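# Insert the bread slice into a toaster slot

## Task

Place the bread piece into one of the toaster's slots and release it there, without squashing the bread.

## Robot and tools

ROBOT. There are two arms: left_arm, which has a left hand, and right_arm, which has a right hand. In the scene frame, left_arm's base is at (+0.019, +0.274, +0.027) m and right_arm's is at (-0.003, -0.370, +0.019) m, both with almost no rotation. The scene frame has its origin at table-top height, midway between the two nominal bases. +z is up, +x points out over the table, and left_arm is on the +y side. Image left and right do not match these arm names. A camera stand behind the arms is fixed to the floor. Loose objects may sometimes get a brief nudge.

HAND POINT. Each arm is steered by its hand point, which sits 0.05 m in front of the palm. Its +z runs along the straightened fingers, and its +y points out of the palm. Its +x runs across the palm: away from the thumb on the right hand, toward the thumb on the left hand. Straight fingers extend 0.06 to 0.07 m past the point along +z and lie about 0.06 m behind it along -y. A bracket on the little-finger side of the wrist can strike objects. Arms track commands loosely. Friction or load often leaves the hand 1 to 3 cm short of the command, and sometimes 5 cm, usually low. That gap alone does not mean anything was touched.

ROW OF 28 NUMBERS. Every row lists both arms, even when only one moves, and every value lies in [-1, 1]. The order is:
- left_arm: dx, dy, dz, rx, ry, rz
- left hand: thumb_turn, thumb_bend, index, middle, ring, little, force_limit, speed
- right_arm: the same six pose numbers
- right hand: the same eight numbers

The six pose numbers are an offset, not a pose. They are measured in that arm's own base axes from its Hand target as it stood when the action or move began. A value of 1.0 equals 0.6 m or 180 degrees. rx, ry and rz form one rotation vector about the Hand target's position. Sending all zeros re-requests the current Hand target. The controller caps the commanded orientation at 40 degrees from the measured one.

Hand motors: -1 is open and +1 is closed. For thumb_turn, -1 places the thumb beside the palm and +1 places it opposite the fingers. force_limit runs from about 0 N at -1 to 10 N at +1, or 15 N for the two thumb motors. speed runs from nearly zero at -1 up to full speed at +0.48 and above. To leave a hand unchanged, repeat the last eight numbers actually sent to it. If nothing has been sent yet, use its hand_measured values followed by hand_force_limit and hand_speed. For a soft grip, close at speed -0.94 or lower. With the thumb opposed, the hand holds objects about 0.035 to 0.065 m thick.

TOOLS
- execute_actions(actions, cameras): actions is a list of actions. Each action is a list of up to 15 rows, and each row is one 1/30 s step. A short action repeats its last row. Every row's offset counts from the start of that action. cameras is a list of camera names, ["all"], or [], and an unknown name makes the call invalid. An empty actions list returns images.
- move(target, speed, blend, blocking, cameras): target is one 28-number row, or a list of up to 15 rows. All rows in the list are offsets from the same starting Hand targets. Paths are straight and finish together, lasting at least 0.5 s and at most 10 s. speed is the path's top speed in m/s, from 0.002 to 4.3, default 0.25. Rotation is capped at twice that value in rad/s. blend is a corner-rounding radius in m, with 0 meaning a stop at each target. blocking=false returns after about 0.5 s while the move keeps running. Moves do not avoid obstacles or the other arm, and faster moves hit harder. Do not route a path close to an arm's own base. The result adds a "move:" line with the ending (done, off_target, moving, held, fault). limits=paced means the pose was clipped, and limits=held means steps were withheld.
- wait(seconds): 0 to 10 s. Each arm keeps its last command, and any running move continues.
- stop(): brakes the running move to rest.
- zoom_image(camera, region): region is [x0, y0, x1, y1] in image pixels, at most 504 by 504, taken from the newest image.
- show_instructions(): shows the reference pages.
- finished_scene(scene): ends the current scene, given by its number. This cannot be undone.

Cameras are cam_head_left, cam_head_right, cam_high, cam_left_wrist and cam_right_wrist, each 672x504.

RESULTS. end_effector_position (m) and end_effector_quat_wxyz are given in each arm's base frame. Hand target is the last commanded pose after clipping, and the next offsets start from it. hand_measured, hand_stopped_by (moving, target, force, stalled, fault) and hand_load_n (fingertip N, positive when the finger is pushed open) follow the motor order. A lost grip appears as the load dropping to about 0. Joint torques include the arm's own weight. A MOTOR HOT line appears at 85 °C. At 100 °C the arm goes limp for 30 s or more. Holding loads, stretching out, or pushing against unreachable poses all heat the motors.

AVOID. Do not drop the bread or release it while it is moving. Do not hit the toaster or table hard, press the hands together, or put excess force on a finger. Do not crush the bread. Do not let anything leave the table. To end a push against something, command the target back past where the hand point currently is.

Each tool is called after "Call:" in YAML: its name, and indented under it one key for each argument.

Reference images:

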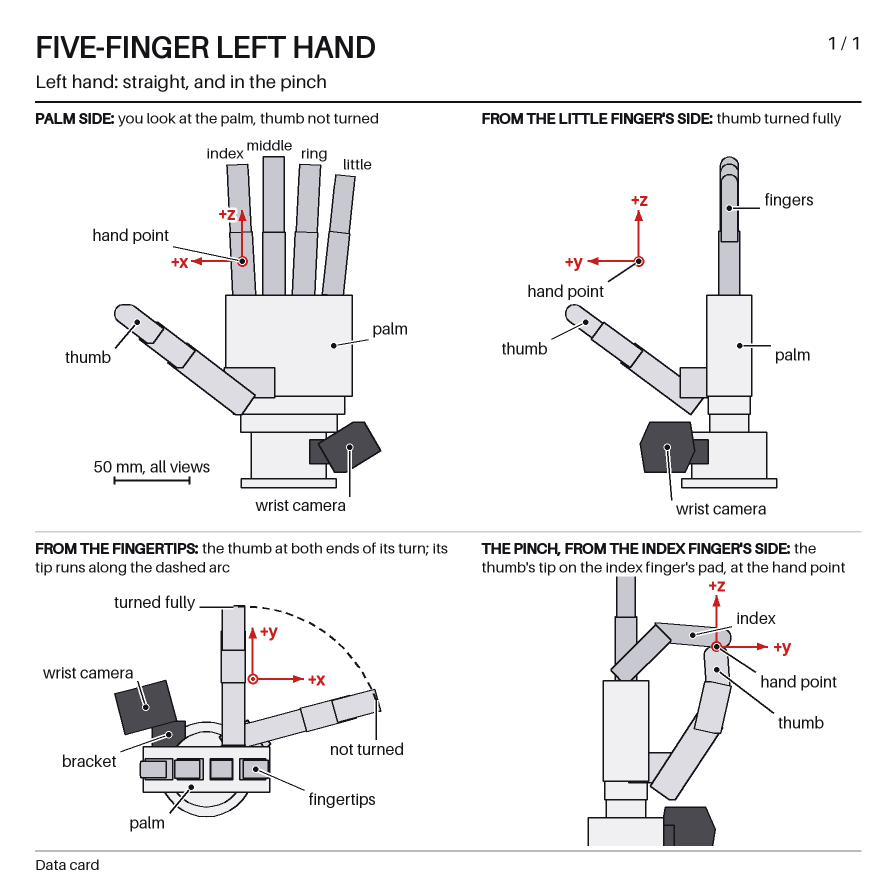

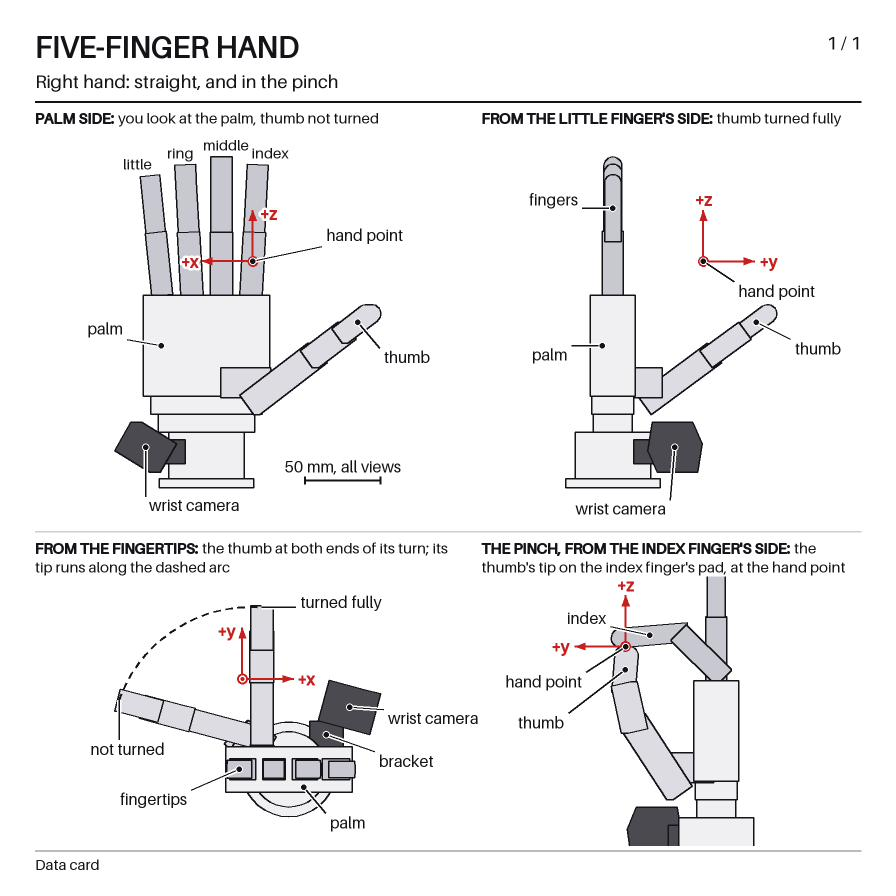

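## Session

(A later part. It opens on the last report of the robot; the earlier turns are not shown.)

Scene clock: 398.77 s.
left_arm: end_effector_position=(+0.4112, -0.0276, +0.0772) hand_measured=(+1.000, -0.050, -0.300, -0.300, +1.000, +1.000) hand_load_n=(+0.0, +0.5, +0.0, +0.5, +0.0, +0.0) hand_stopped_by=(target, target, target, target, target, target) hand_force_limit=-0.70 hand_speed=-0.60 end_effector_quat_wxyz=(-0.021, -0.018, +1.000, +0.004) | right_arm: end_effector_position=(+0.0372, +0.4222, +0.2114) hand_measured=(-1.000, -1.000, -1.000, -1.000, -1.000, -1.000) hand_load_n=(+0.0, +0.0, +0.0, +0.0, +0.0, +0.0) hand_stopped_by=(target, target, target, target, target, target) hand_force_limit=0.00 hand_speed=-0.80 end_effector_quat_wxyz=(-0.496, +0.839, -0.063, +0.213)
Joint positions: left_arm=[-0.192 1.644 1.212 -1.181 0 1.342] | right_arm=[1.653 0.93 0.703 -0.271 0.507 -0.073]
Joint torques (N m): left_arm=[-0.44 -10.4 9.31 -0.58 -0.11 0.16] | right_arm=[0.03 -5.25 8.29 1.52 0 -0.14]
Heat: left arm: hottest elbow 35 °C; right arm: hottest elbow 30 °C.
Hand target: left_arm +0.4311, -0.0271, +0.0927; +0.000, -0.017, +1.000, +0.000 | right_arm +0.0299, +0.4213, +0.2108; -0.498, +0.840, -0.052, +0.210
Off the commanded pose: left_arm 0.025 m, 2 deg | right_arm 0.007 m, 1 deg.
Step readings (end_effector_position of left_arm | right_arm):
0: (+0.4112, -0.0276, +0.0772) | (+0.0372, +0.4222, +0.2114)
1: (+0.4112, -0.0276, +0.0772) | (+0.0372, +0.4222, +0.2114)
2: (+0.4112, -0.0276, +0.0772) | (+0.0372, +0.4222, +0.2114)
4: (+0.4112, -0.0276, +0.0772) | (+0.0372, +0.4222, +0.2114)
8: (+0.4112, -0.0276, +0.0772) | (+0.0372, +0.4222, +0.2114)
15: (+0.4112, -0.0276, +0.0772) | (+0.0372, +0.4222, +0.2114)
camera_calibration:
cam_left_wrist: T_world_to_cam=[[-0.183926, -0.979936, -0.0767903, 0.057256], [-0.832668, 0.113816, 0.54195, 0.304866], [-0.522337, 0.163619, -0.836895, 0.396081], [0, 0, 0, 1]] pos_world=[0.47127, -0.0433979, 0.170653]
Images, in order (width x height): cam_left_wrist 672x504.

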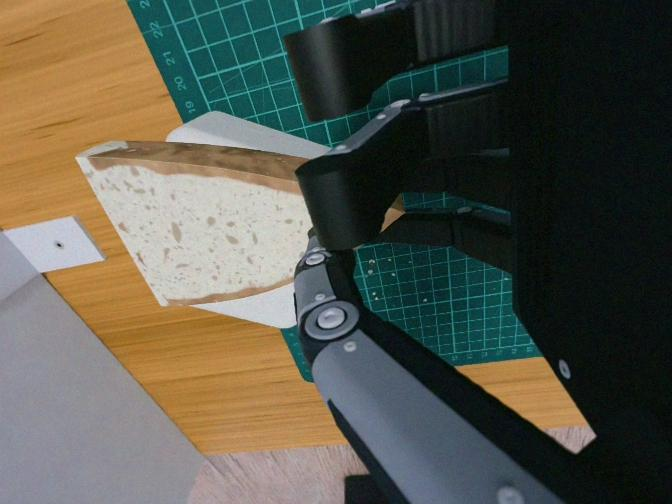

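Call:
execute_actions:
  actions:
    - [[0,0,0,0,0,0,1,0.15,-0.3,-0.3,1,1,-0.7,-0.7,0,0,0,0,0,0,-1,-1,-1,-1,-1,-1,0,-0.8]]
  cameras: ["cam_left_wrist"]

Scene clock: 405.53 s.
left_arm: end_effector_position=(+0.4112, -0.0276, +0.0772) hand_measured=(+1.000, +0.150, -0.300, -0.300, +1.000, +1.000) hand_load_n=(+0.0, +1.0, +0.0, +1.0, +0.0, +0.0) hand_stopped_by=(target, target, target, target, target, target) hand_force_limit=-0.70 hand_speed=-0.70 end_effector_quat_wxyz=(-0.021, -0.018, +1.000, +0.004) | right_arm: end_effector_position=(+0.0372, +0.4222, +0.2114) hand_measured=(-1.000, -1.000, -1.000, -1.000, -1.000, -1.000) hand_load_n=(-0.5, +0.5, +0.0, +0.0, +0.0, +0.0) hand_stopped_by=(target, target, target, target, target, target) hand_force_limit=0.00 hand_speed=-0.80 end_effector_quat_wxyz=(-0.496, +0.839, -0.063, +0.213)
Joint positions: left_arm=[-0.192 1.644 1.212 -1.181 0 1.342] | right_arm=[1.653 0.93 0.703 -0.271 0.507 -0.073]
Joint torques (N m): left_arm=[-0.44 -10.17 9.37 -0.58 -0.13 0.17] | right_arm=[-0.03 -5.13 8.27 1.52 -0.01 -0.14]
Heat: left arm: hottest elbow 35 °C; right arm: hottest elbow 30 °C.
Hand target: left_arm +0.4311, -0.0271, +0.0927; +0.000, -0.017, +1.000, +0.000 | right_arm +0.0299, +0.4213, +0.2108; -0.498, +0.840, -0.052, +0.210
Off the commanded pose: left_arm 0.025 m, 2 deg | right_arm 0.007 m, 1 deg.
Step readings (end_effector_position of left_arm | right_arm):
0: (+0.4112, -0.0276, +0.0772) | (+0.0372, +0.4222, +0.2114)
1: (+0.4112, -0.0276, +0.0772) | (+0.0372, +0.4222, +0.2114)
2: (+0.4112, -0.0276, +0.0772) | (+0.0372, +0.4222, +0.2114)
4: (+0.4112, -0.0276, +0.0772) | (+0.0372, +0.4222, +0.2114)
8: (+0.4112, -0.0276, +0.0772) | (+0.0372, +0.4222, +0.2114)
15: (+0.4112, -0.0276, +0.0772) | (+0.0372, +0.4222, +0.2114)
camera_calibration:
cam_left_wrist: T_world_to_cam=[[-0.183926, -0.979936, -0.0767903, 0.057256], [-0.832668, 0.113816, 0.54195, 0.304866], [-0.522337, 0.163619, -0.836895, 0.396081], [0, 0, 0, 1]] pos_world=[0.47127, -0.0433979, 0.170653]
Images, in order (width x height): cam_left_wrist 672x504.

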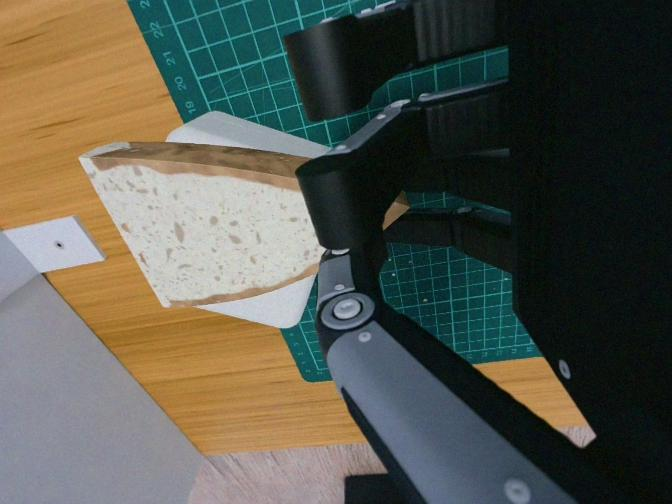

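Call:
execute_actions:
  actions:
    - [[0,0,0,0,0,0,1,-0.02,-0.3,-0.3,1,1,-0.5,-0.4,0,0,0,0,0,0,-1,-1,-1,-1,-1,-1,0,-0.8]]
    - [[0,0,0,0,0,0,1,-0.02,0.3,0.3,1,1,-0.5,-0.8,0,0,0,0,0,0,-1,-1,-1,-1,-1,-1,0,-0.8]]
  cameras: ["cam_left_wrist"]

Call:
zoom_image:
  camera: "cam_left_wrist"
  region: [100, 50, 500, 350]

Scene clock: 416.83 s.
left_arm: end_effector_position=(+0.4116, -0.0277, +0.0776) hand_measured=(+1.000, -0.020, +0.234, -0.156, +1.000, +1.000) hand_load_n=(+0.0, +3.0, +3.0, +2.5, +0.5, +0.0) hand_stopped_by=(target, target, force, force, target, target) hand_force_limit=-0.50 hand_speed=-0.80 end_effector_quat_wxyz=(-0.021, -0.019, +1.000, +0.004) | right_arm: end_effector_position=(+0.0372, +0.4222, +0.2114) hand_measured=(-1.000, -1.000, -1.000, -1.000, -1.000, -1.000) hand_load_n=(-0.5, +0.0, +0.0, +0.0, +0.0, +0.0) hand_stopped_by=(target, target, target, target, target, target) hand_force_limit=0.00 hand_speed=-0.80 end_effector_quat_wxyz=(-0.496, +0.839, -0.063, +0.213)
Joint positions: left_arm=[-0.191 1.644 1.213 -1.182 0.001 1.342] | right_arm=[1.653 0.93 0.703 -0.271 0.507 -0.073]
Joint torques (N m): left_arm=[-0.67 -10.58 9.24 -0.61 -0.12 0.15] | right_arm=[-0.03 -5.3 8.21 1.47 -0.02 -0.15]
Heat: left arm: hottest elbow 36 °C; right arm: hottest elbow 30 °C.
Hand target: left_arm +0.4311, -0.0270, +0.0927; +0.000, -0.017, +1.000, +0.000 | right_arm +0.0299, +0.4213, +0.2108; -0.498, +0.840, -0.052, +0.210
Off the commanded pose: left_arm 0.025 m, 2 deg | right_arm 0.007 m, 1 deg.
Step readings (end_effector_position of left_arm | right_arm):
0: (+0.4112, -0.0276, +0.0772) | (+0.0372, +0.4222, +0.2114)
1: (+0.4112, -0.0276, +0.0772) | (+0.0372, +0.4222, +0.2114)
2: (+0.4112, -0.0276, +0.0772) | (+0.0372, +0.4222, +0.2114)
4: (+0.4112, -0.0276, +0.0772) | (+0.0372, +0.4222, +0.2114)
8: (+0.4117, -0.0277, +0.0777) | (+0.0372, +0.4222, +0.2114)
15: (+0.4117, -0.0277, +0.0777) | (+0.0372, +0.4222, +0.2114)
16: (+0.4117, -0.0277, +0.0777) | (+0.0372, +0.4222, +0.2114)
17: (+0.4117, -0.0277, +0.0777) | (+0.0372, +0.4222, +0.2114)
19: (+0.4116, -0.0279, +0.0776) | (+0.0372, +0.4222, +0.2114)
23: (+0.4116, -0.0277, +0.0776) | (+0.0372, +0.4222, +0.2114)
30: (+0.4116, -0.0277, +0.0776) | (+0.0372, +0.4222, +0.2114)
camera_calibration:
cam_left_wrist: T_world_to_cam=[[-0.183524, -0.980066, -0.0760869, 0.0570523], [-0.833047, 0.113967, 0.541335, 0.305219], [-0.521873, 0.162732, -0.837357, 0.396529], [0, 0, 0, 1]] pos_world=[0.471669, -0.0433977, 0.171151]
Images, in order (width x height): cam_left_wrist 672x504.

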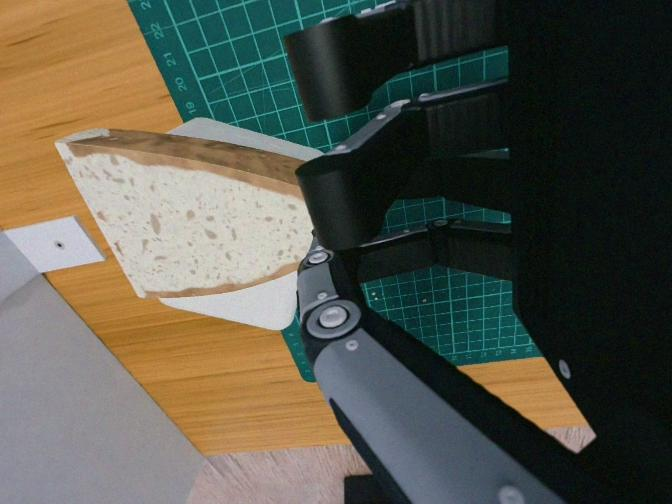

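Scaled by 1.260 from the camera's 672x504 image, which has a finer 960x720 frame.

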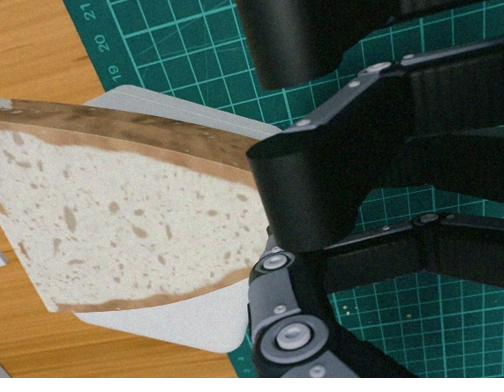

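Call:
move:
  target: [-0.031,-0.042,-0.018,0,0,0,1,-0.02,0.3,0.3,1,1,-0.5,-0.8,0,0,0,0,0,0,-1,-1,-1,-1,-1,-1,0,-0.8]
  speed: 0.05
  cameras: ["cam_left_wrist"]

Call:
zoom_image:
  camera: "cam_left_wrist"
  region: [50, 50, 450, 350]

Scene clock: 428.93 s.
left_arm: end_effector_position=(+0.4128, -0.0495, +0.0773) hand_measured=(+1.000, -0.020, +0.234, -0.156, +1.000, +1.000) hand_load_n=(-0.5, +3.0, +3.0, +2.0, +0.0, +0.0) hand_stopped_by=(target, target, force, force, target, target) hand_force_limit=-0.50 hand_speed=-0.80 end_effector_quat_wxyz=(-0.010, -0.014, +1.000, +0.002) | right_arm: end_effector_position=(+0.0372, +0.4222, +0.2114) hand_measured=(-1.000, -1.000, -1.000, -1.000, -1.000, -1.000) hand_load_n=(-0.5, +0.0, +0.0, +0.0, +0.0, +0.0) hand_stopped_by=(target, target, target, target, target, target) hand_force_limit=0.00 hand_speed=-0.80 end_effector_quat_wxyz=(-0.496, +0.839, -0.063, +0.213)
Joint positions: left_arm=[-0.238 1.642 1.213 -1.163 0.001 1.305] | right_arm=[1.653 0.93 0.703 -0.271 0.507 -0.073]
Joint torques (N m): left_arm=[-1.79 -11.63 5.57 0.05 -0.09 -0.03] | right_arm=[0.09 -5.36 8.28 1.52 0 -0.14]
Heat: left arm: hottest elbow 38 °C; right arm: hottest elbow 30 °C.
Hand target: left_arm +0.4125, -0.0524, +0.0819; +0.000, -0.017, +1.000, +0.000 | right_arm +0.0299, +0.4213, +0.2108; -0.498, +0.840, -0.052, +0.210
Off the commanded pose: left_arm 0.005 m, 1 deg | right_arm 0.007 m, 1 deg.
move: done
camera_calibration:
cam_left_wrist: T_world_to_cam=[[-0.191978, -0.9784, -0.0766728, 0.0394862], [-0.842853, 0.124351, 0.523579, 0.314718], [-0.502736, 0.16514, -0.84852, 0.393479], [0, 0, 0, 1]] pos_world=[0.470657, -0.0654812, 0.172122]
Images, in order (width x height): cam_left_wrist 672x504.

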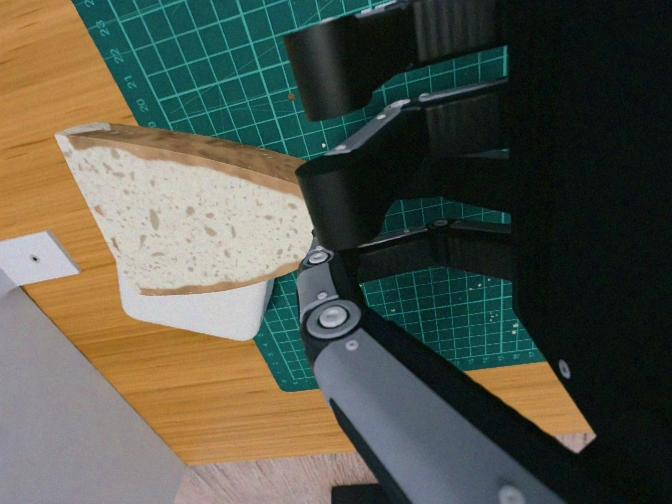

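Scaled by 1.260 from the camera's 672x504 image, which has a finer 960x720 frame.

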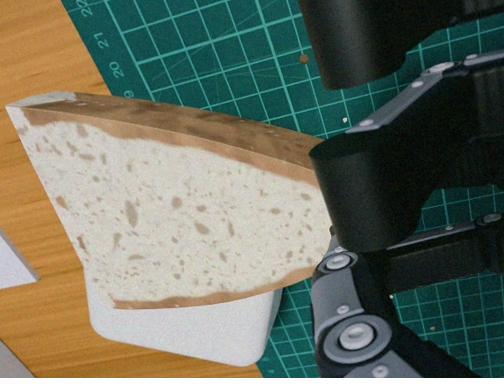

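Call:
move:
  target: [-0.0125,0.0225,0,0,0,0,1,-0.02,0.3,0.3,1,1,-0.5,-0.8,0,0,0,0,0,0,-1,-1,-1,-1,-1,-1,0,-0.8]
  speed: 0.05
  cameras: ["cam_left_wrist"]

Call:
zoom_image:
  camera: "cam_left_wrist"
  region: [50, 50, 450, 350]

Scene clock: 464.43 s.
left_arm: end_effector_position=(+0.4038, -0.0418, +0.0780) hand_measured=(+1.000, -0.020, +0.234, -0.156, +1.000, +1.000) hand_load_n=(+0.0, +2.5, +3.0, +1.5, +0.0, +0.0) hand_stopped_by=(target, target, force, force, target, target) hand_force_limit=-0.50 hand_speed=-0.80 end_effector_quat_wxyz=(-0.009, -0.020, +1.000, +0.002) | right_arm: end_effector_position=(+0.0372, +0.4222, +0.2114) hand_measured=(-1.000, -1.000, -1.000, -1.000, -1.000, -1.000) hand_load_n=(-0.5, -0.5, +0.0, +0.0, +0.0, +0.0) hand_stopped_by=(target, target, target, target, target, target) hand_force_limit=0.00 hand_speed=-0.80 end_effector_quat_wxyz=(-0.496, +0.839, -0.063, +0.213)
Joint positions: left_arm=[-0.225 1.616 1.183 -1.156 0.001 1.306] | right_arm=[1.653 0.93 0.703 -0.271 0.507 -0.073]
Joint torques (N m): left_arm=[-1.26 -11.4 5.49 0.1 -0.12 0.16] | right_arm=[0.09 -5.3 8.27 1.55 -0.01 -0.15]
Heat: left arm: hottest elbow 35 °C; right arm: hottest elbow 30 °C.
Hand target: left_arm +0.4049, -0.0387, +0.0819; +0.000, -0.017, +1.000, +0.000 | right_arm +0.0299, +0.4213, +0.2108; -0.498, +0.840, -0.052, +0.210
Off the commanded pose: left_arm 0.005 m, 1 deg | right_arm 0.007 m, 1 deg.
move: done
camera_calibration:
cam_left_wrist: T_world_to_cam=[[-0.179136, -0.980833, -0.0766645, 0.0400747], [-0.84538, 0.113601, 0.521945, 0.306522], [-0.503232, 0.15831, -0.849527, 0.388375], [0, 0, 0, 1]] pos_world=[0.461749, -0.0569983, 0.173019]
Images, in order (width x height): cam_left_wrist 672x504.

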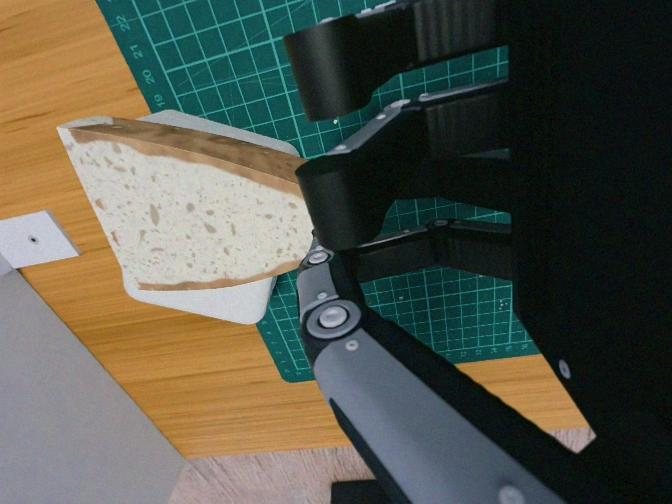

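Scaled by 1.260 from the camera's 672x504 image, which has a finer 960x720 frame.

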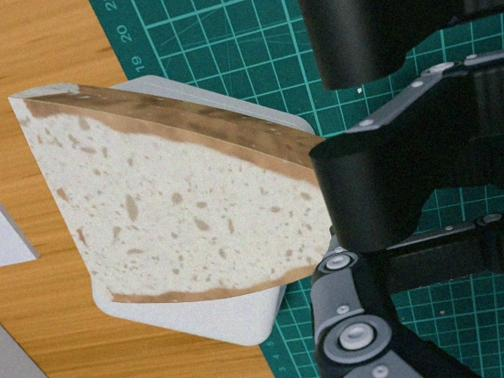

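Call:
move:
  target:
    - [0,0,0,0,0,0,1,-0.9,-0.35,-0.35,1,1,0,0.1,0,0,0,0,0,0,-1,-1,-1,-1,-1,-1,0,-0.8]
    - [0,-0.0867,0,0,0,0,1,-0.9,-0.35,-0.35,1,1,0,0.1,0,0,0,0,0,0,-1,-1,-1,-1,-1,-1,0,-0.8]
    - [0.02,-0.0867,0.045,0,0,-0.039,1,-0.9,-0.3,-0.3,1,1,0,0.1,0,0,0,0,0,0,-1,-1,-1,-1,-1,-1,0,-0.8]
    - [0.02,-0.0867,-0.0052,0,0,-0.039,1,-0.9,-0.3,-0.3,1,1,0,0.1,0,0,0,0,0,0,-1,-1,-1,-1,-1,-1,0,-0.8]
  speed: [0.1,0.08,0.15,0.1]
  cameras: ["cam_left_wrist"]

Call:
zoom_image:
  camera: "cam_left_wrist"
  region: [0, 50, 400, 350]

Scene clock: 492.27 s.
left_arm: end_effector_position=(+0.4137, -0.0876, +0.0826) hand_measured=(+1.000, -0.900, -0.300, -0.300, +1.000, +1.000) hand_load_n=(+0.0, +0.0, +0.0, +0.0, +0.0, -0.5) hand_stopped_by=(target, target, target, target, target, target) hand_force_limit=0.00 hand_speed=0.10 end_effector_quat_wxyz=(-0.001, +0.035, +0.999, +0.000) | right_arm: end_effector_position=(+0.0372, +0.4222, +0.2114) hand_measured=(-1.000, -1.000, -1.000, -1.000, -1.000, -1.000) hand_load_n=(+0.0, +0.0, +0.0, +0.0, +0.0, +0.0) hand_stopped_by=(target, target, target, target, target, target) hand_force_limit=0.00 hand_speed=-0.80 end_effector_quat_wxyz=(-0.496, +0.839, -0.063, +0.213)
Joint positions: left_arm=[-0.327 1.639 1.227 -1.161 0 1.314] | right_arm=[1.653 0.93 0.703 -0.271 0.507 -0.073]
Joint torques (N m): left_arm=[-1.49 -9.47 6.26 0.23 -0.11 0.16] | right_arm=[-0.09 -5.25 8.27 1.51 -0.02 -0.13]
Heat: left arm: hottest elbow 33 °C; right arm: hottest elbow 30 °C.
Hand target: left_arm +0.4170, -0.0909, +0.0789; +0.000, +0.044, +0.999, +0.000 | right_arm +0.0299, +0.4213, +0.2108; -0.498, +0.840, -0.052, +0.210
Off the commanded pose: left_arm 0.006 m, 1 deg | right_arm 0.007 m, 1 deg.
move: done; target 3's new numbers were sent with left_arm's hand 0.025 m and 3 deg from that target
camera_calibration:
cam_left_wrist: T_world_to_cam=[[-0.284692, -0.955554, -0.0765957, 0.0431912], [-0.8362, 0.208472, 0.507256, 0.323377], [-0.468742, 0.208461, -0.858385, 0.395302], [0, 0, 0, 1]] pos_world=[0.467999, -0.108549, 0.178595]
Images, in order (width x height): cam_left_wrist 672x504.

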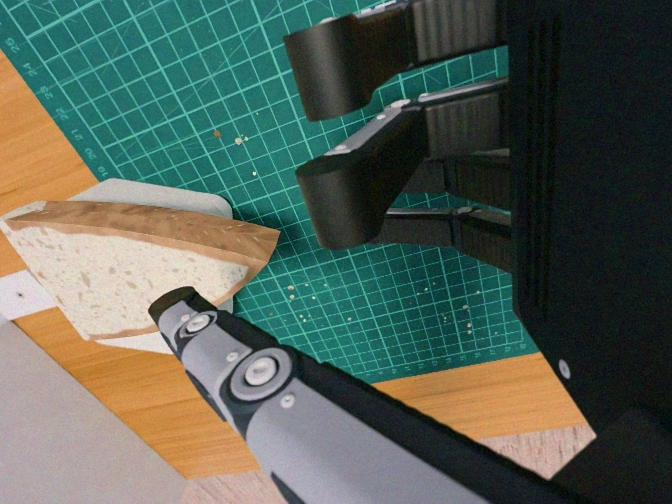

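Scaled by 1.260 from the camera's 672x504 image, which has a finer 960x720 frame.

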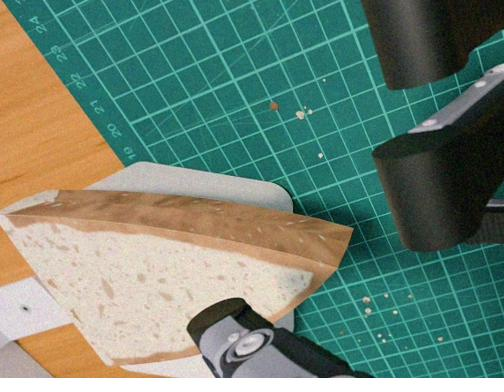

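Call:
move:
  target:
    - [-0.02,0,0.035,0,0,0,1,-0.9,-0.3,-0.3,1,1,0,0.1,0,0,0,0,0,0,-1,-1,-1,-1,-1,-1,0,-0.8]
    - [-0.02,0,0,0,0,0,1,-0.9,-0.3,-0.3,1,1,0,0.1,0,0,0,0,0,0,-1,-1,-1,-1,-1,-1,0,-0.8]
    - [-0.024,0.1067,0,0,0,0,1,-0.9,-0.3,-0.3,1,1,0,0.1,0,0,0,0,0,0,-1,-1,-1,-1,-1,-1,0,-0.8]
  speed: [0.15,0.1,0.08]
  cameras: ["cam_left_wrist"]

Call:
zoom_image:
  camera: "cam_left_wrist"
  region: [50, 50, 450, 350]

Scene clock: 515.90 s.
left_arm: end_effector_position=(+0.4015, -0.0292, +0.0757) hand_measured=(+1.000, -0.900, -0.300, -0.300, +1.000, +1.000) hand_load_n=(+0.0, +0.0, +0.0, +0.0, +0.0, +0.0) hand_stopped_by=(target, target, target, target, target, target) hand_force_limit=0.00 hand_speed=0.10 end_effector_quat_wxyz=(-0.009, +0.040, +0.999, +0.001) | right_arm: end_effector_position=(+0.0372, +0.4222, +0.2114) hand_measured=(-1.000, -1.000, -1.000, -1.000, -1.000, -1.000) hand_load_n=(+0.0, +0.0, +0.0, +0.0, +0.0, +0.0) hand_stopped_by=(target, target, target, target, target, target) hand_force_limit=0.00 hand_speed=-0.80 end_effector_quat_wxyz=(-0.496, +0.839, -0.063, +0.213)
Joint positions: left_arm=[-0.21 1.59 1.145 -1.143 0 1.441] | right_arm=[1.653 0.93 0.703 -0.271 0.507 -0.073]
Joint torques (N m): left_arm=[-1.03 -10.75 5.3 0.08 -0.11 0.16] | right_arm=[0.03 -5.25 8.32 1.52 -0.01 -0.14]
Heat: left arm: hottest elbow 33 °C; right arm: hottest elbow 30 °C.
Hand target: left_arm +0.4026, -0.0268, +0.0789; +0.000, +0.044, +0.999, +0.000 | right_arm +0.0299, +0.4213, +0.2108; -0.498, +0.840, -0.052, +0.210
Off the commanded pose: left_arm 0.004 m, 1 deg | right_arm 0.007 m, 1 deg.
move: done
camera_calibration:
cam_left_wrist: T_world_to_cam=[[-0.295688, -0.952341, -0.0749405, 0.0993601], [-0.826116, 0.215526, 0.520654, 0.299697], [-0.479688, 0.21586, -0.850473, 0.375566], [0, 0, 0, 1]] pos_world=[0.457119, -0.0510378, 0.170817]
Images, in order (width x height): cam_left_wrist 672x504.

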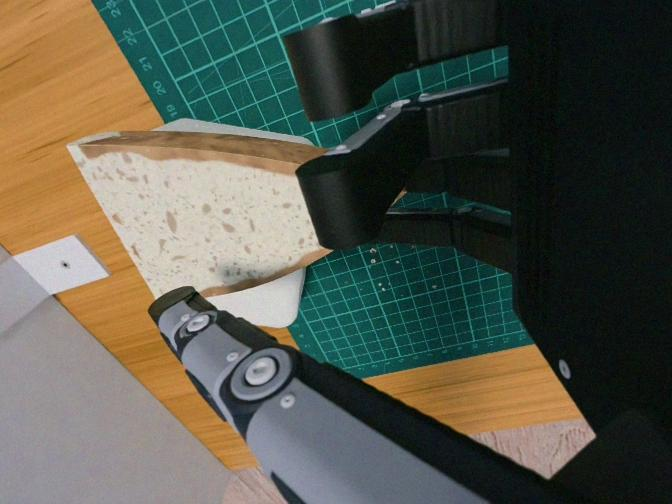

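Scaled by 1.260 from the camera's 672x504 image, which has a finer 960x720 frame.

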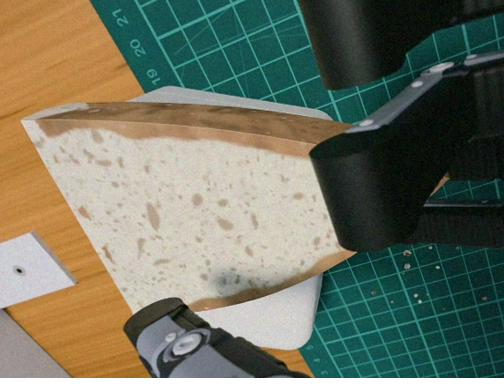

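Call:
move:
  target:
    - [0,0,0,0,0,0,1,-0.9,-0.45,-0.45,1,1,0,0.1,0,0,0,0,0,0,-1,-1,-1,-1,-1,-1,0,-0.8]
    - [0.013,-0.03,0,0,0,0,1,-0.9,-0.45,-0.45,1,1,0,0.1,0,0,0,0,0,0,-1,-1,-1,-1,-1,-1,0,-0.8]
    - [0.013,0.002,0,0,0,0,1,-0.9,-0.45,-0.45,1,1,0,0.1,0,0,0,0,0,0,-1,-1,-1,-1,-1,-1,0,-0.8]
  speed: [0.1,0.08,0.08]
  cameras: ["cam_left_wrist"]

Call:
zoom_image:
  camera: "cam_left_wrist"
  region: [50, 50, 450, 350]

Scene clock: 534.60 s.
left_arm: end_effector_position=(+0.4021, -0.0258, +0.0757) hand_measured=(+1.000, -0.900, -0.450, -0.450, +1.000, +1.000) hand_load_n=(-0.5, +0.0, +0.0, +0.0, +0.0, +0.0) hand_stopped_by=(target, target, target, target, target, target) hand_force_limit=0.00 hand_speed=0.10 end_effector_quat_wxyz=(-0.009, +0.039, +0.999, +0.001) | right_arm: end_effector_position=(+0.0372, +0.4222, +0.2114) hand_measured=(-1.000, -1.000, -1.000, -1.000, -1.000, -1.000) hand_load_n=(+0.0, +0.0, +0.0, -0.5, +0.0, +0.0) hand_stopped_by=(target, target, target, target, target, target) hand_force_limit=0.00 hand_speed=-0.80 end_effector_quat_wxyz=(-0.496, +0.839, -0.063, +0.213)
Joint positions: left_arm=[-0.202 1.59 1.145 -1.143 0 1.447] | right_arm=[1.653 0.93 0.703 -0.271 0.507 -0.073]
Joint torques (N m): left_arm=[-0.67 -9.58 6.91 0.08 -0.11 0.16] | right_arm=[0.03 -5.19 8.29 1.51 -0.01 -0.13]
Heat: left arm: hottest elbow 33 °C; right arm: hottest elbow 30 °C.
Hand target: left_arm +0.4104, -0.0255, +0.0789; +0.000, +0.044, +0.999, +0.000 | right_arm +0.0299, +0.4213, +0.2108; -0.498, +0.840, -0.052, +0.210
Off the commanded pose: left_arm 0.009 m, 1 deg | right_arm 0.007 m, 1 deg.
move: done
camera_calibration:
cam_left_wrist: T_world_to_cam=[[-0.293919, -0.952894, -0.0748595, 0.102018], [-0.826506, 0.214032, 0.520652, 0.299545], [-0.480104, 0.214901, -0.850481, 0.375245], [0, 0, 0, 1]] pos_world=[0.457717, -0.0475402, 0.170817]
Images, in order (width x height): cam_left_wrist 672x504.

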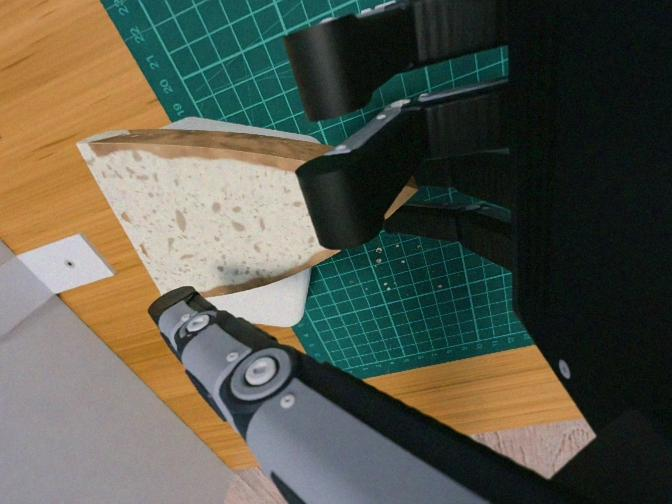

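Scaled by 1.260 from the camera's 672x504 image, which has a finer 960x720 frame.

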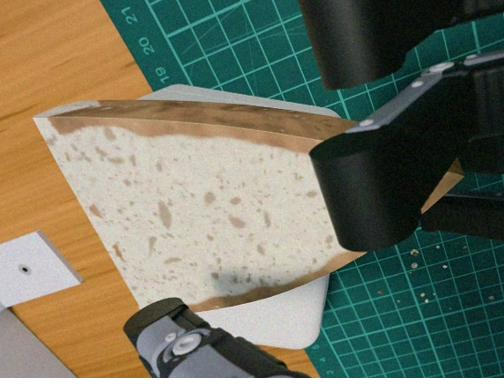

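Call:
move:
  target:
    - [0,-0.0917,0,0,0,0,1,-0.9,-0.45,-0.45,1,1,0,0.1,0,0,0,0,0,0,-1,-1,-1,-1,-1,-1,0,-0.8]
    - [0.002,-0.0917,0.058,0,0,0,1,-0.9,-0.3,-0.3,1,1,0,0.1,0,0,0,0,0,0,-1,-1,-1,-1,-1,-1,0,-0.8]
    - [0.002,-0.0917,0,0,0,0,1,-0.9,-0.3,-0.3,1,1,0,0.1,0,0,0,0,0,0,-1,-1,-1,-1,-1,-1,0,-0.8]
    - [0.002,-0.0018,0,0,0,0,1,-0.9,-0.3,-0.3,1,1,0,0.1,0,0,0,0,0,0,-1,-1,-1,-1,-1,-1,0,-0.8]
  speed: [0.1,0.15,0.1,0.08]
  cameras: ["cam_left_wrist"]

Call:
zoom_image:
  camera: "cam_left_wrist"
  region: [50, 50, 450, 350]

Scene clock: 553.27 s.
left_arm: end_effector_position=(+0.4103, -0.0290, +0.0752) hand_measured=(+1.000, -0.900, -0.300, -0.300, +1.000, +1.000) hand_load_n=(-0.5, +0.0, +0.5, +0.0, +0.0, +0.0) hand_stopped_by=(target, target, target, target, target, target) hand_force_limit=0.00 hand_speed=0.10 end_effector_quat_wxyz=(-0.009, +0.040, +0.999, +0.001) | right_arm: end_effector_position=(+0.0372, +0.4222, +0.2114) hand_measured=(-1.000, -1.000, -1.000, -1.000, -1.000, -1.000) hand_load_n=(+0.0, +0.0, +0.0, +0.0, +0.0, +0.0) hand_stopped_by=(target, target, target, target, target, target) hand_force_limit=0.00 hand_speed=-0.80 end_effector_quat_wxyz=(-0.496, +0.839, -0.063, +0.213)
Joint positions: left_arm=[-0.206 1.612 1.17 -1.147 0 1.445] | right_arm=[1.653 0.93 0.703 -0.271 0.507 -0.073]
Joint torques (N m): left_arm=[-0.73 -11.16 5.44 0.09 -0.11 0.17] | right_arm=[0.03 -5.3 8.27 1.54 -0.01 -0.14]
Heat: left arm: hottest elbow 33 °C; right arm: hottest elbow 31 °C.
Hand target: left_arm +0.4115, -0.0267, +0.0789; +0.000, +0.044, +0.999, +0.000 | right_arm +0.0299, +0.4213, +0.2108; -0.498, +0.840, -0.052, +0.210
Off the commanded pose: left_arm 0.005 m, 1 deg | right_arm 0.007 m, 1 deg.
move: done; target 2's new numbers were sent with left_arm's hand 0.026 m and 3 deg from that target
camera_calibration:
cam_left_wrist: T_world_to_cam=[[-0.295399, -0.952443, -0.0747827, 0.10197], [-0.825606, 0.215103, 0.521636, 0.306892], [-0.480743, 0.215832, -0.849884, 0.379674], [0, 0, 0, 1]] pos_world=[0.466019, -0.0508385, 0.170218]
Images, in order (width x height): cam_left_wrist 672x504.

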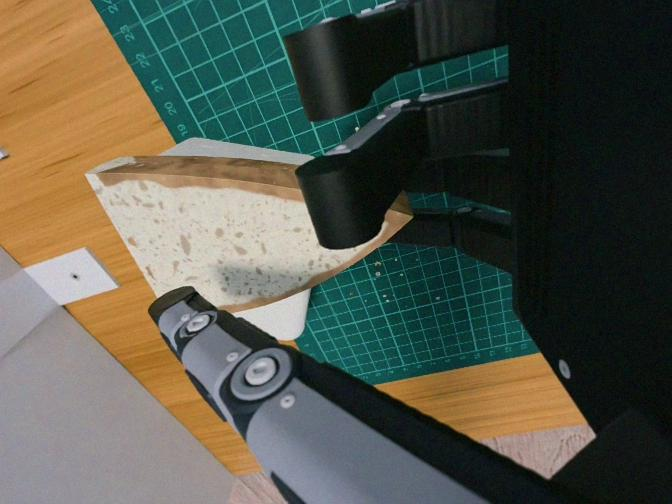

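Scaled by 1.260 from the camera's 672x504 image, which has a finer 960x720 frame.

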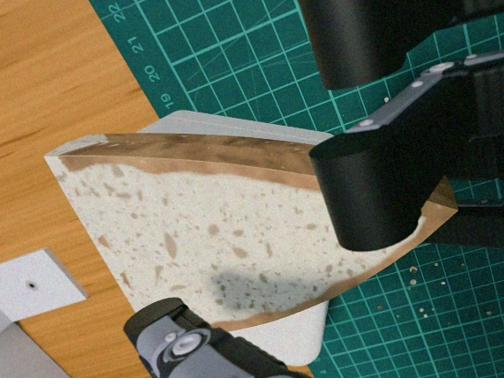

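Call:
execute_actions:
  actions:
    - [[0,0,0,0,0,0,1,-0.02,-0.3,-0.3,1,1,-0.7,-0.5,0,0,0,0,0,0,-1,-1,-1,-1,-1,-1,0,-0.8]]
  cameras: ["cam_left_wrist"]

Call:
zoom_image:
  camera: "cam_left_wrist"
  region: [50, 50, 450, 350]

Scene clock: 560.00 s.
left_arm: end_effector_position=(+0.4104, -0.0290, +0.0755) hand_measured=(+1.000, -0.020, -0.300, -0.300, +1.000, +1.000) hand_load_n=(+0.0, +0.5, +0.0, +0.5, +0.0, +0.0) hand_stopped_by=(target, target, target, target, target, target) hand_force_limit=-0.70 hand_speed=-0.50 end_effector_quat_wxyz=(-0.009, +0.041, +0.999, +0.001) | right_arm: end_effector_position=(+0.0372, +0.4222, +0.2114) hand_measured=(-1.000, -1.000, -1.000, -1.000, -1.000, -1.000) hand_load_n=(+0.0, +0.0, +0.0, +0.0, +0.0, +0.0) hand_stopped_by=(target, target, target, target, target, target) hand_force_limit=0.00 hand_speed=-0.80 end_effector_quat_wxyz=(-0.496, +0.839, -0.063, +0.213)
Joint positions: left_arm=[-0.206 1.612 1.17 -1.147 0 1.446] | right_arm=[1.653 0.93 0.703 -0.271 0.507 -0.073]
Joint torques (N m): left_arm=[-1.03 -11.16 5.39 0.09 -0.1 0.15] | right_arm=[-0.03 -5.19 8.29 1.55 -0.01 -0.13]
Heat: left arm: hottest elbow 33 °C; right arm: hottest elbow 31 °C.
Hand target: left_arm +0.4115, -0.0267, +0.0788; +0.000, +0.044, +0.999, +0.000 | right_arm +0.0299, +0.4213, +0.2108; -0.498, +0.840, -0.052, +0.210
Off the commanded pose: left_arm 0.004 m, 1 deg | right_arm 0.007 m, 1 deg.
Step readings (end_effector_position of left_arm | right_arm):
0: (+0.4104, -0.0290, +0.0752) | (+0.0372, +0.4222, +0.2114)
1: (+0.4104, -0.0290, +0.0752) | (+0.0372, +0.4222, +0.2114)
2: (+0.4104, -0.0290, +0.0752) | (+0.0372, +0.4222, +0.2114)
4: (+0.4104, -0.0290, +0.0752) | (+0.0372, +0.4222, +0.2114)
8: (+0.4104, -0.0290, +0.0752) | (+0.0372, +0.4222, +0.2114)
15: (+0.4104, -0.0290, +0.0752) | (+0.0372, +0.4222, +0.2114)
camera_calibration:
cam_left_wrist: T_world_to_cam=[[-0.296525, -0.952088, -0.0748375, 0.102546], [-0.825708, 0.216211, 0.521018, 0.306945], [-0.479874, 0.216289, -0.850259, 0.37961], [0, 0, 0, 1]] pos_world=[0.466019, -0.0508368, 0.170517]
Images, in order (width x height): cam_left_wrist 672x504.

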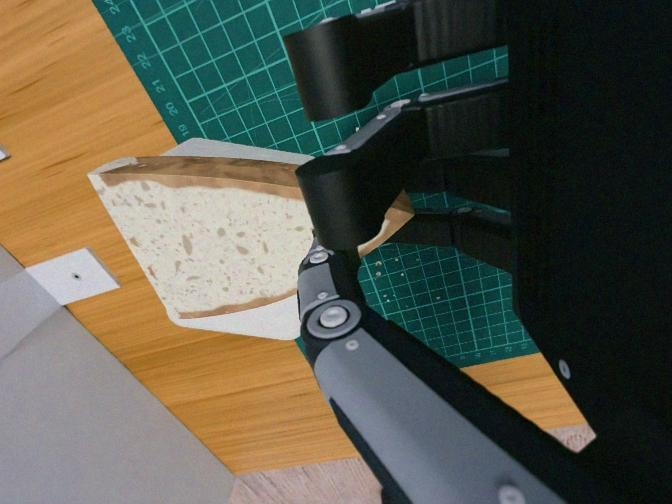

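Scaled by 1.260 from the camera's 672x504 image, which has a finer 960x720 frame.

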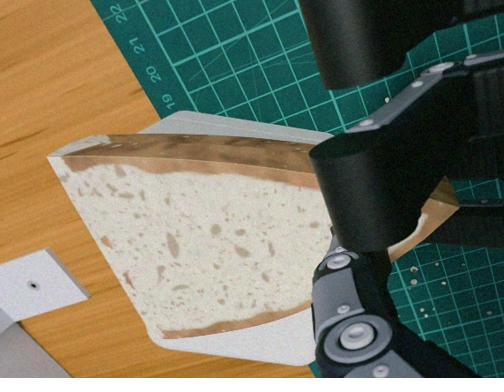

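Call:
execute_actions:
  actions:
    - [[0,0,0,0,0,0,1,-0.02,0.2,0.2,1,1,-0.55,-0.85,0,0,0,0,0,0,-1,-1,-1,-1,-1,-1,0,-0.8]]
  cameras: ["cam_left_wrist"]

Call:
zoom_image:
  camera: "cam_left_wrist"
  region: [50, 50, 450, 350]

Scene clock: 571.47 s.
left_arm: end_effector_position=(+0.4104, -0.0290, +0.0755) hand_measured=(+1.000, -0.022, -0.094, -0.192, +1.000, +1.000) hand_load_n=(-0.5, +5.0, +3.0, +2.5, +0.0, +0.0) hand_stopped_by=(target, target, force, force, target, target) hand_force_limit=-0.55 hand_speed=-0.85 end_effector_quat_wxyz=(-0.009, +0.041, +0.999, +0.001) | right_arm: end_effector_position=(+0.0372, +0.4222, +0.2114) hand_measured=(-1.000, -1.000, -1.000, -1.000, -1.000, -1.000) hand_load_n=(+0.0, -0.5, +0.0, +0.0, +0.0, +0.0) hand_stopped_by=(target, target, target, target, target, target) hand_force_limit=0.00 hand_speed=-0.80 end_effector_quat_wxyz=(-0.496, +0.839, -0.063, +0.213)
Joint positions: left_arm=[-0.206 1.612 1.17 -1.147 0 1.446] | right_arm=[1.653 0.93 0.703 -0.271 0.507 -0.073]
Joint torques (N m): left_arm=[-0.91 -11.22 5.46 0.13 -0.09 0.14] | right_arm=[0.03 -5.25 8.32 1.51 -0.02 -0.14]
Heat: left arm: hottest elbow 33 °C; right arm: hottest elbow 31 °C.
Hand target: left_arm +0.4115, -0.0267, +0.0788; +0.000, +0.044, +0.999, +0.000 | right_arm +0.0299, +0.4213, +0.2108; -0.498, +0.840, -0.052, +0.210
Off the commanded pose: left_arm 0.004 m, 1 deg | right_arm 0.007 m, 1 deg.
Step readings (end_effector_position of left_arm | right_arm):
0: (+0.4104, -0.0290, +0.0755) | (+0.0372, +0.4222, +0.2114)
1: (+0.4104, -0.0290, +0.0755) | (+0.0372, +0.4222, +0.2114)
2: (+0.4104, -0.0290, +0.0755) | (+0.0372, +0.4222, +0.2114)
4: (+0.4104, -0.0290, +0.0755) | (+0.0372, +0.4222, +0.2114)
8: (+0.4104, -0.0290, +0.0755) | (+0.0372, +0.4222, +0.2114)
15: (+0.4104, -0.0290, +0.0755) | (+0.0372, +0.4222, +0.2114)
camera_calibration:
cam_left_wrist: T_world_to_cam=[[-0.296525, -0.952088, -0.0748375, 0.102546], [-0.825708, 0.216211, 0.521018, 0.306945], [-0.479874, 0.216289, -0.850259, 0.37961], [0, 0, 0, 1]] pos_world=[0.466019, -0.0508368, 0.170517]
Images, in order (width x height): cam_left_wrist 672x504.

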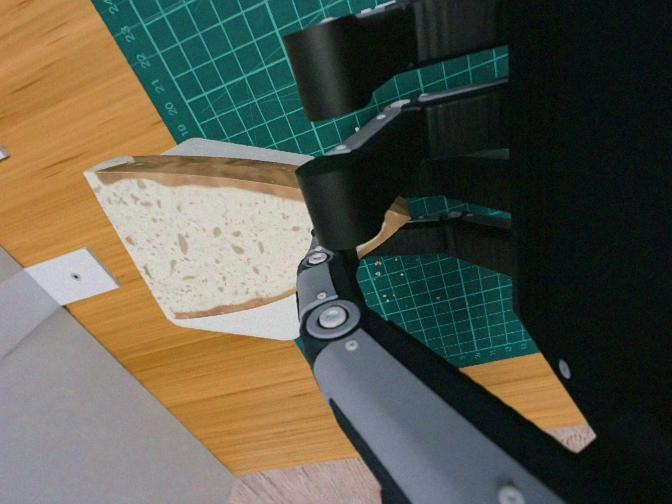

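Scaled by 1.260 from the camera's 672x504 image, which has a finer 960x720 frame.

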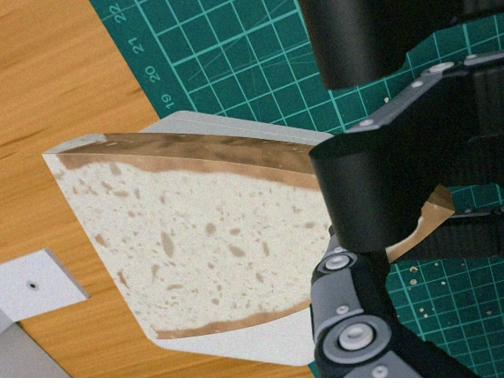

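Call:
move:
  target:
    - [0,0,0.08,0,0,0,1,-0.02,0.2,0.2,1,1,-0.55,-0.85,0,0,0,0,0,0,-1,-1,-1,-1,-1,-1,0,-0.8]
    - [0,-0.03,0.36,0,0,0,1,-0.02,0.2,0.2,1,1,-0.55,-0.85,0,0,0,0,0,0,-1,-1,-1,-1,-1,-1,0,-0.8]
  speed: [0.06,0.15]
  blend: [0.02,0]
  cameras: ["cam_left_wrist"]

Call:
zoom_image:
  camera: "cam_left_wrist"
  region: [50, 50, 450, 350]

Scene clock: 606.23 s.
left_arm: end_effector_position=(+0.4024, -0.0394, +0.2738) hand_measured=(+1.000, -0.022, -0.094, -0.192, +1.000, +1.000) hand_load_n=(-0.5, +5.0, +2.5, +2.0, +0.5, +0.0) hand_stopped_by=(target, target, force, force, target, target) hand_force_limit=-0.55 hand_speed=-0.85 end_effector_quat_wxyz=(-0.019, +0.047, +0.999, +0.003) | right_arm: end_effector_position=(+0.0372, +0.4222, +0.2114) hand_measured=(-1.000, -1.000, -1.000, -1.000, -1.000, -1.000) hand_load_n=(+0.0, +0.0, +0.0, +0.0, +0.0, +0.0) hand_stopped_by=(target, target, target, target, target, target) hand_force_limit=0.00 hand_speed=-0.80 end_effector_quat_wxyz=(-0.496, +0.839, -0.063, +0.213)
Joint positions: left_arm=[-0.233 1.516 1.589 -1.682 0 1.431] | right_arm=[1.653 0.93 0.703 -0.271 0.507 -0.073]
Joint torques (N m): left_arm=[-2.08 -9.93 10.36 -0.58 -0.16 -0.08] | right_arm=[0.09 -5.19 8.27 1.54 -0.02 -0.14]
Heat: left arm: hottest elbow 33 °C; right arm: hottest elbow 31 °C.
Hand target: left_arm +0.4115, -0.0446, +0.2949; +0.000, +0.044, +0.999, +0.000 | right_arm +0.0299, +0.4213, +0.2108; -0.498, +0.840, -0.052, +0.210
Off the commanded pose: left_arm 0.023 m, 2 deg | right_arm 0.007 m, 1 deg.
joint sent to its limit (left arm) — joint 4 (wrist pitch), lower limit. The joint targets still meet the commanded pose.
move: off_target (left_arm)
camera_calibration:
cam_left_wrist: T_world_to_cam=[[-0.309906, -0.947929, -0.0734129, 0.110262], [-0.812367, 0.223886, 0.538455, 0.189415], [-0.493981, 0.226509, -0.83945, 0.549816], [0, 0, 0, 1]] pos_world=[0.459644, -0.0624249, 0.367646]
Images, in order (width x height): cam_left_wrist 672x504.

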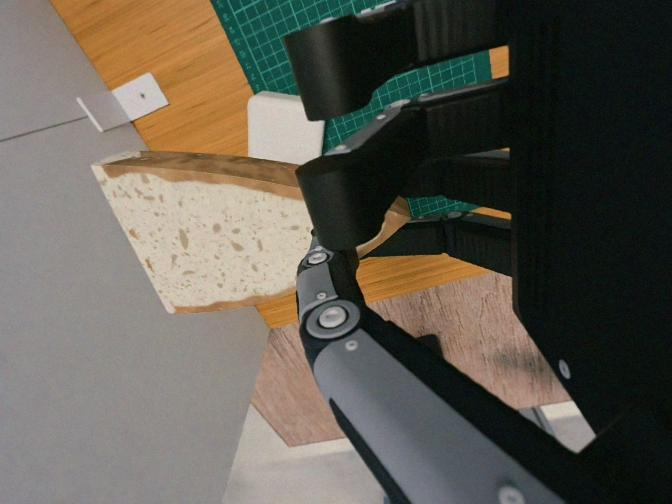

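Scaled by 1.260 from the camera's 672x504 image, which has a finer 960x720 frame.

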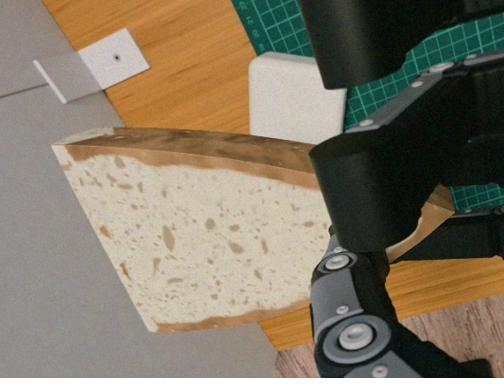

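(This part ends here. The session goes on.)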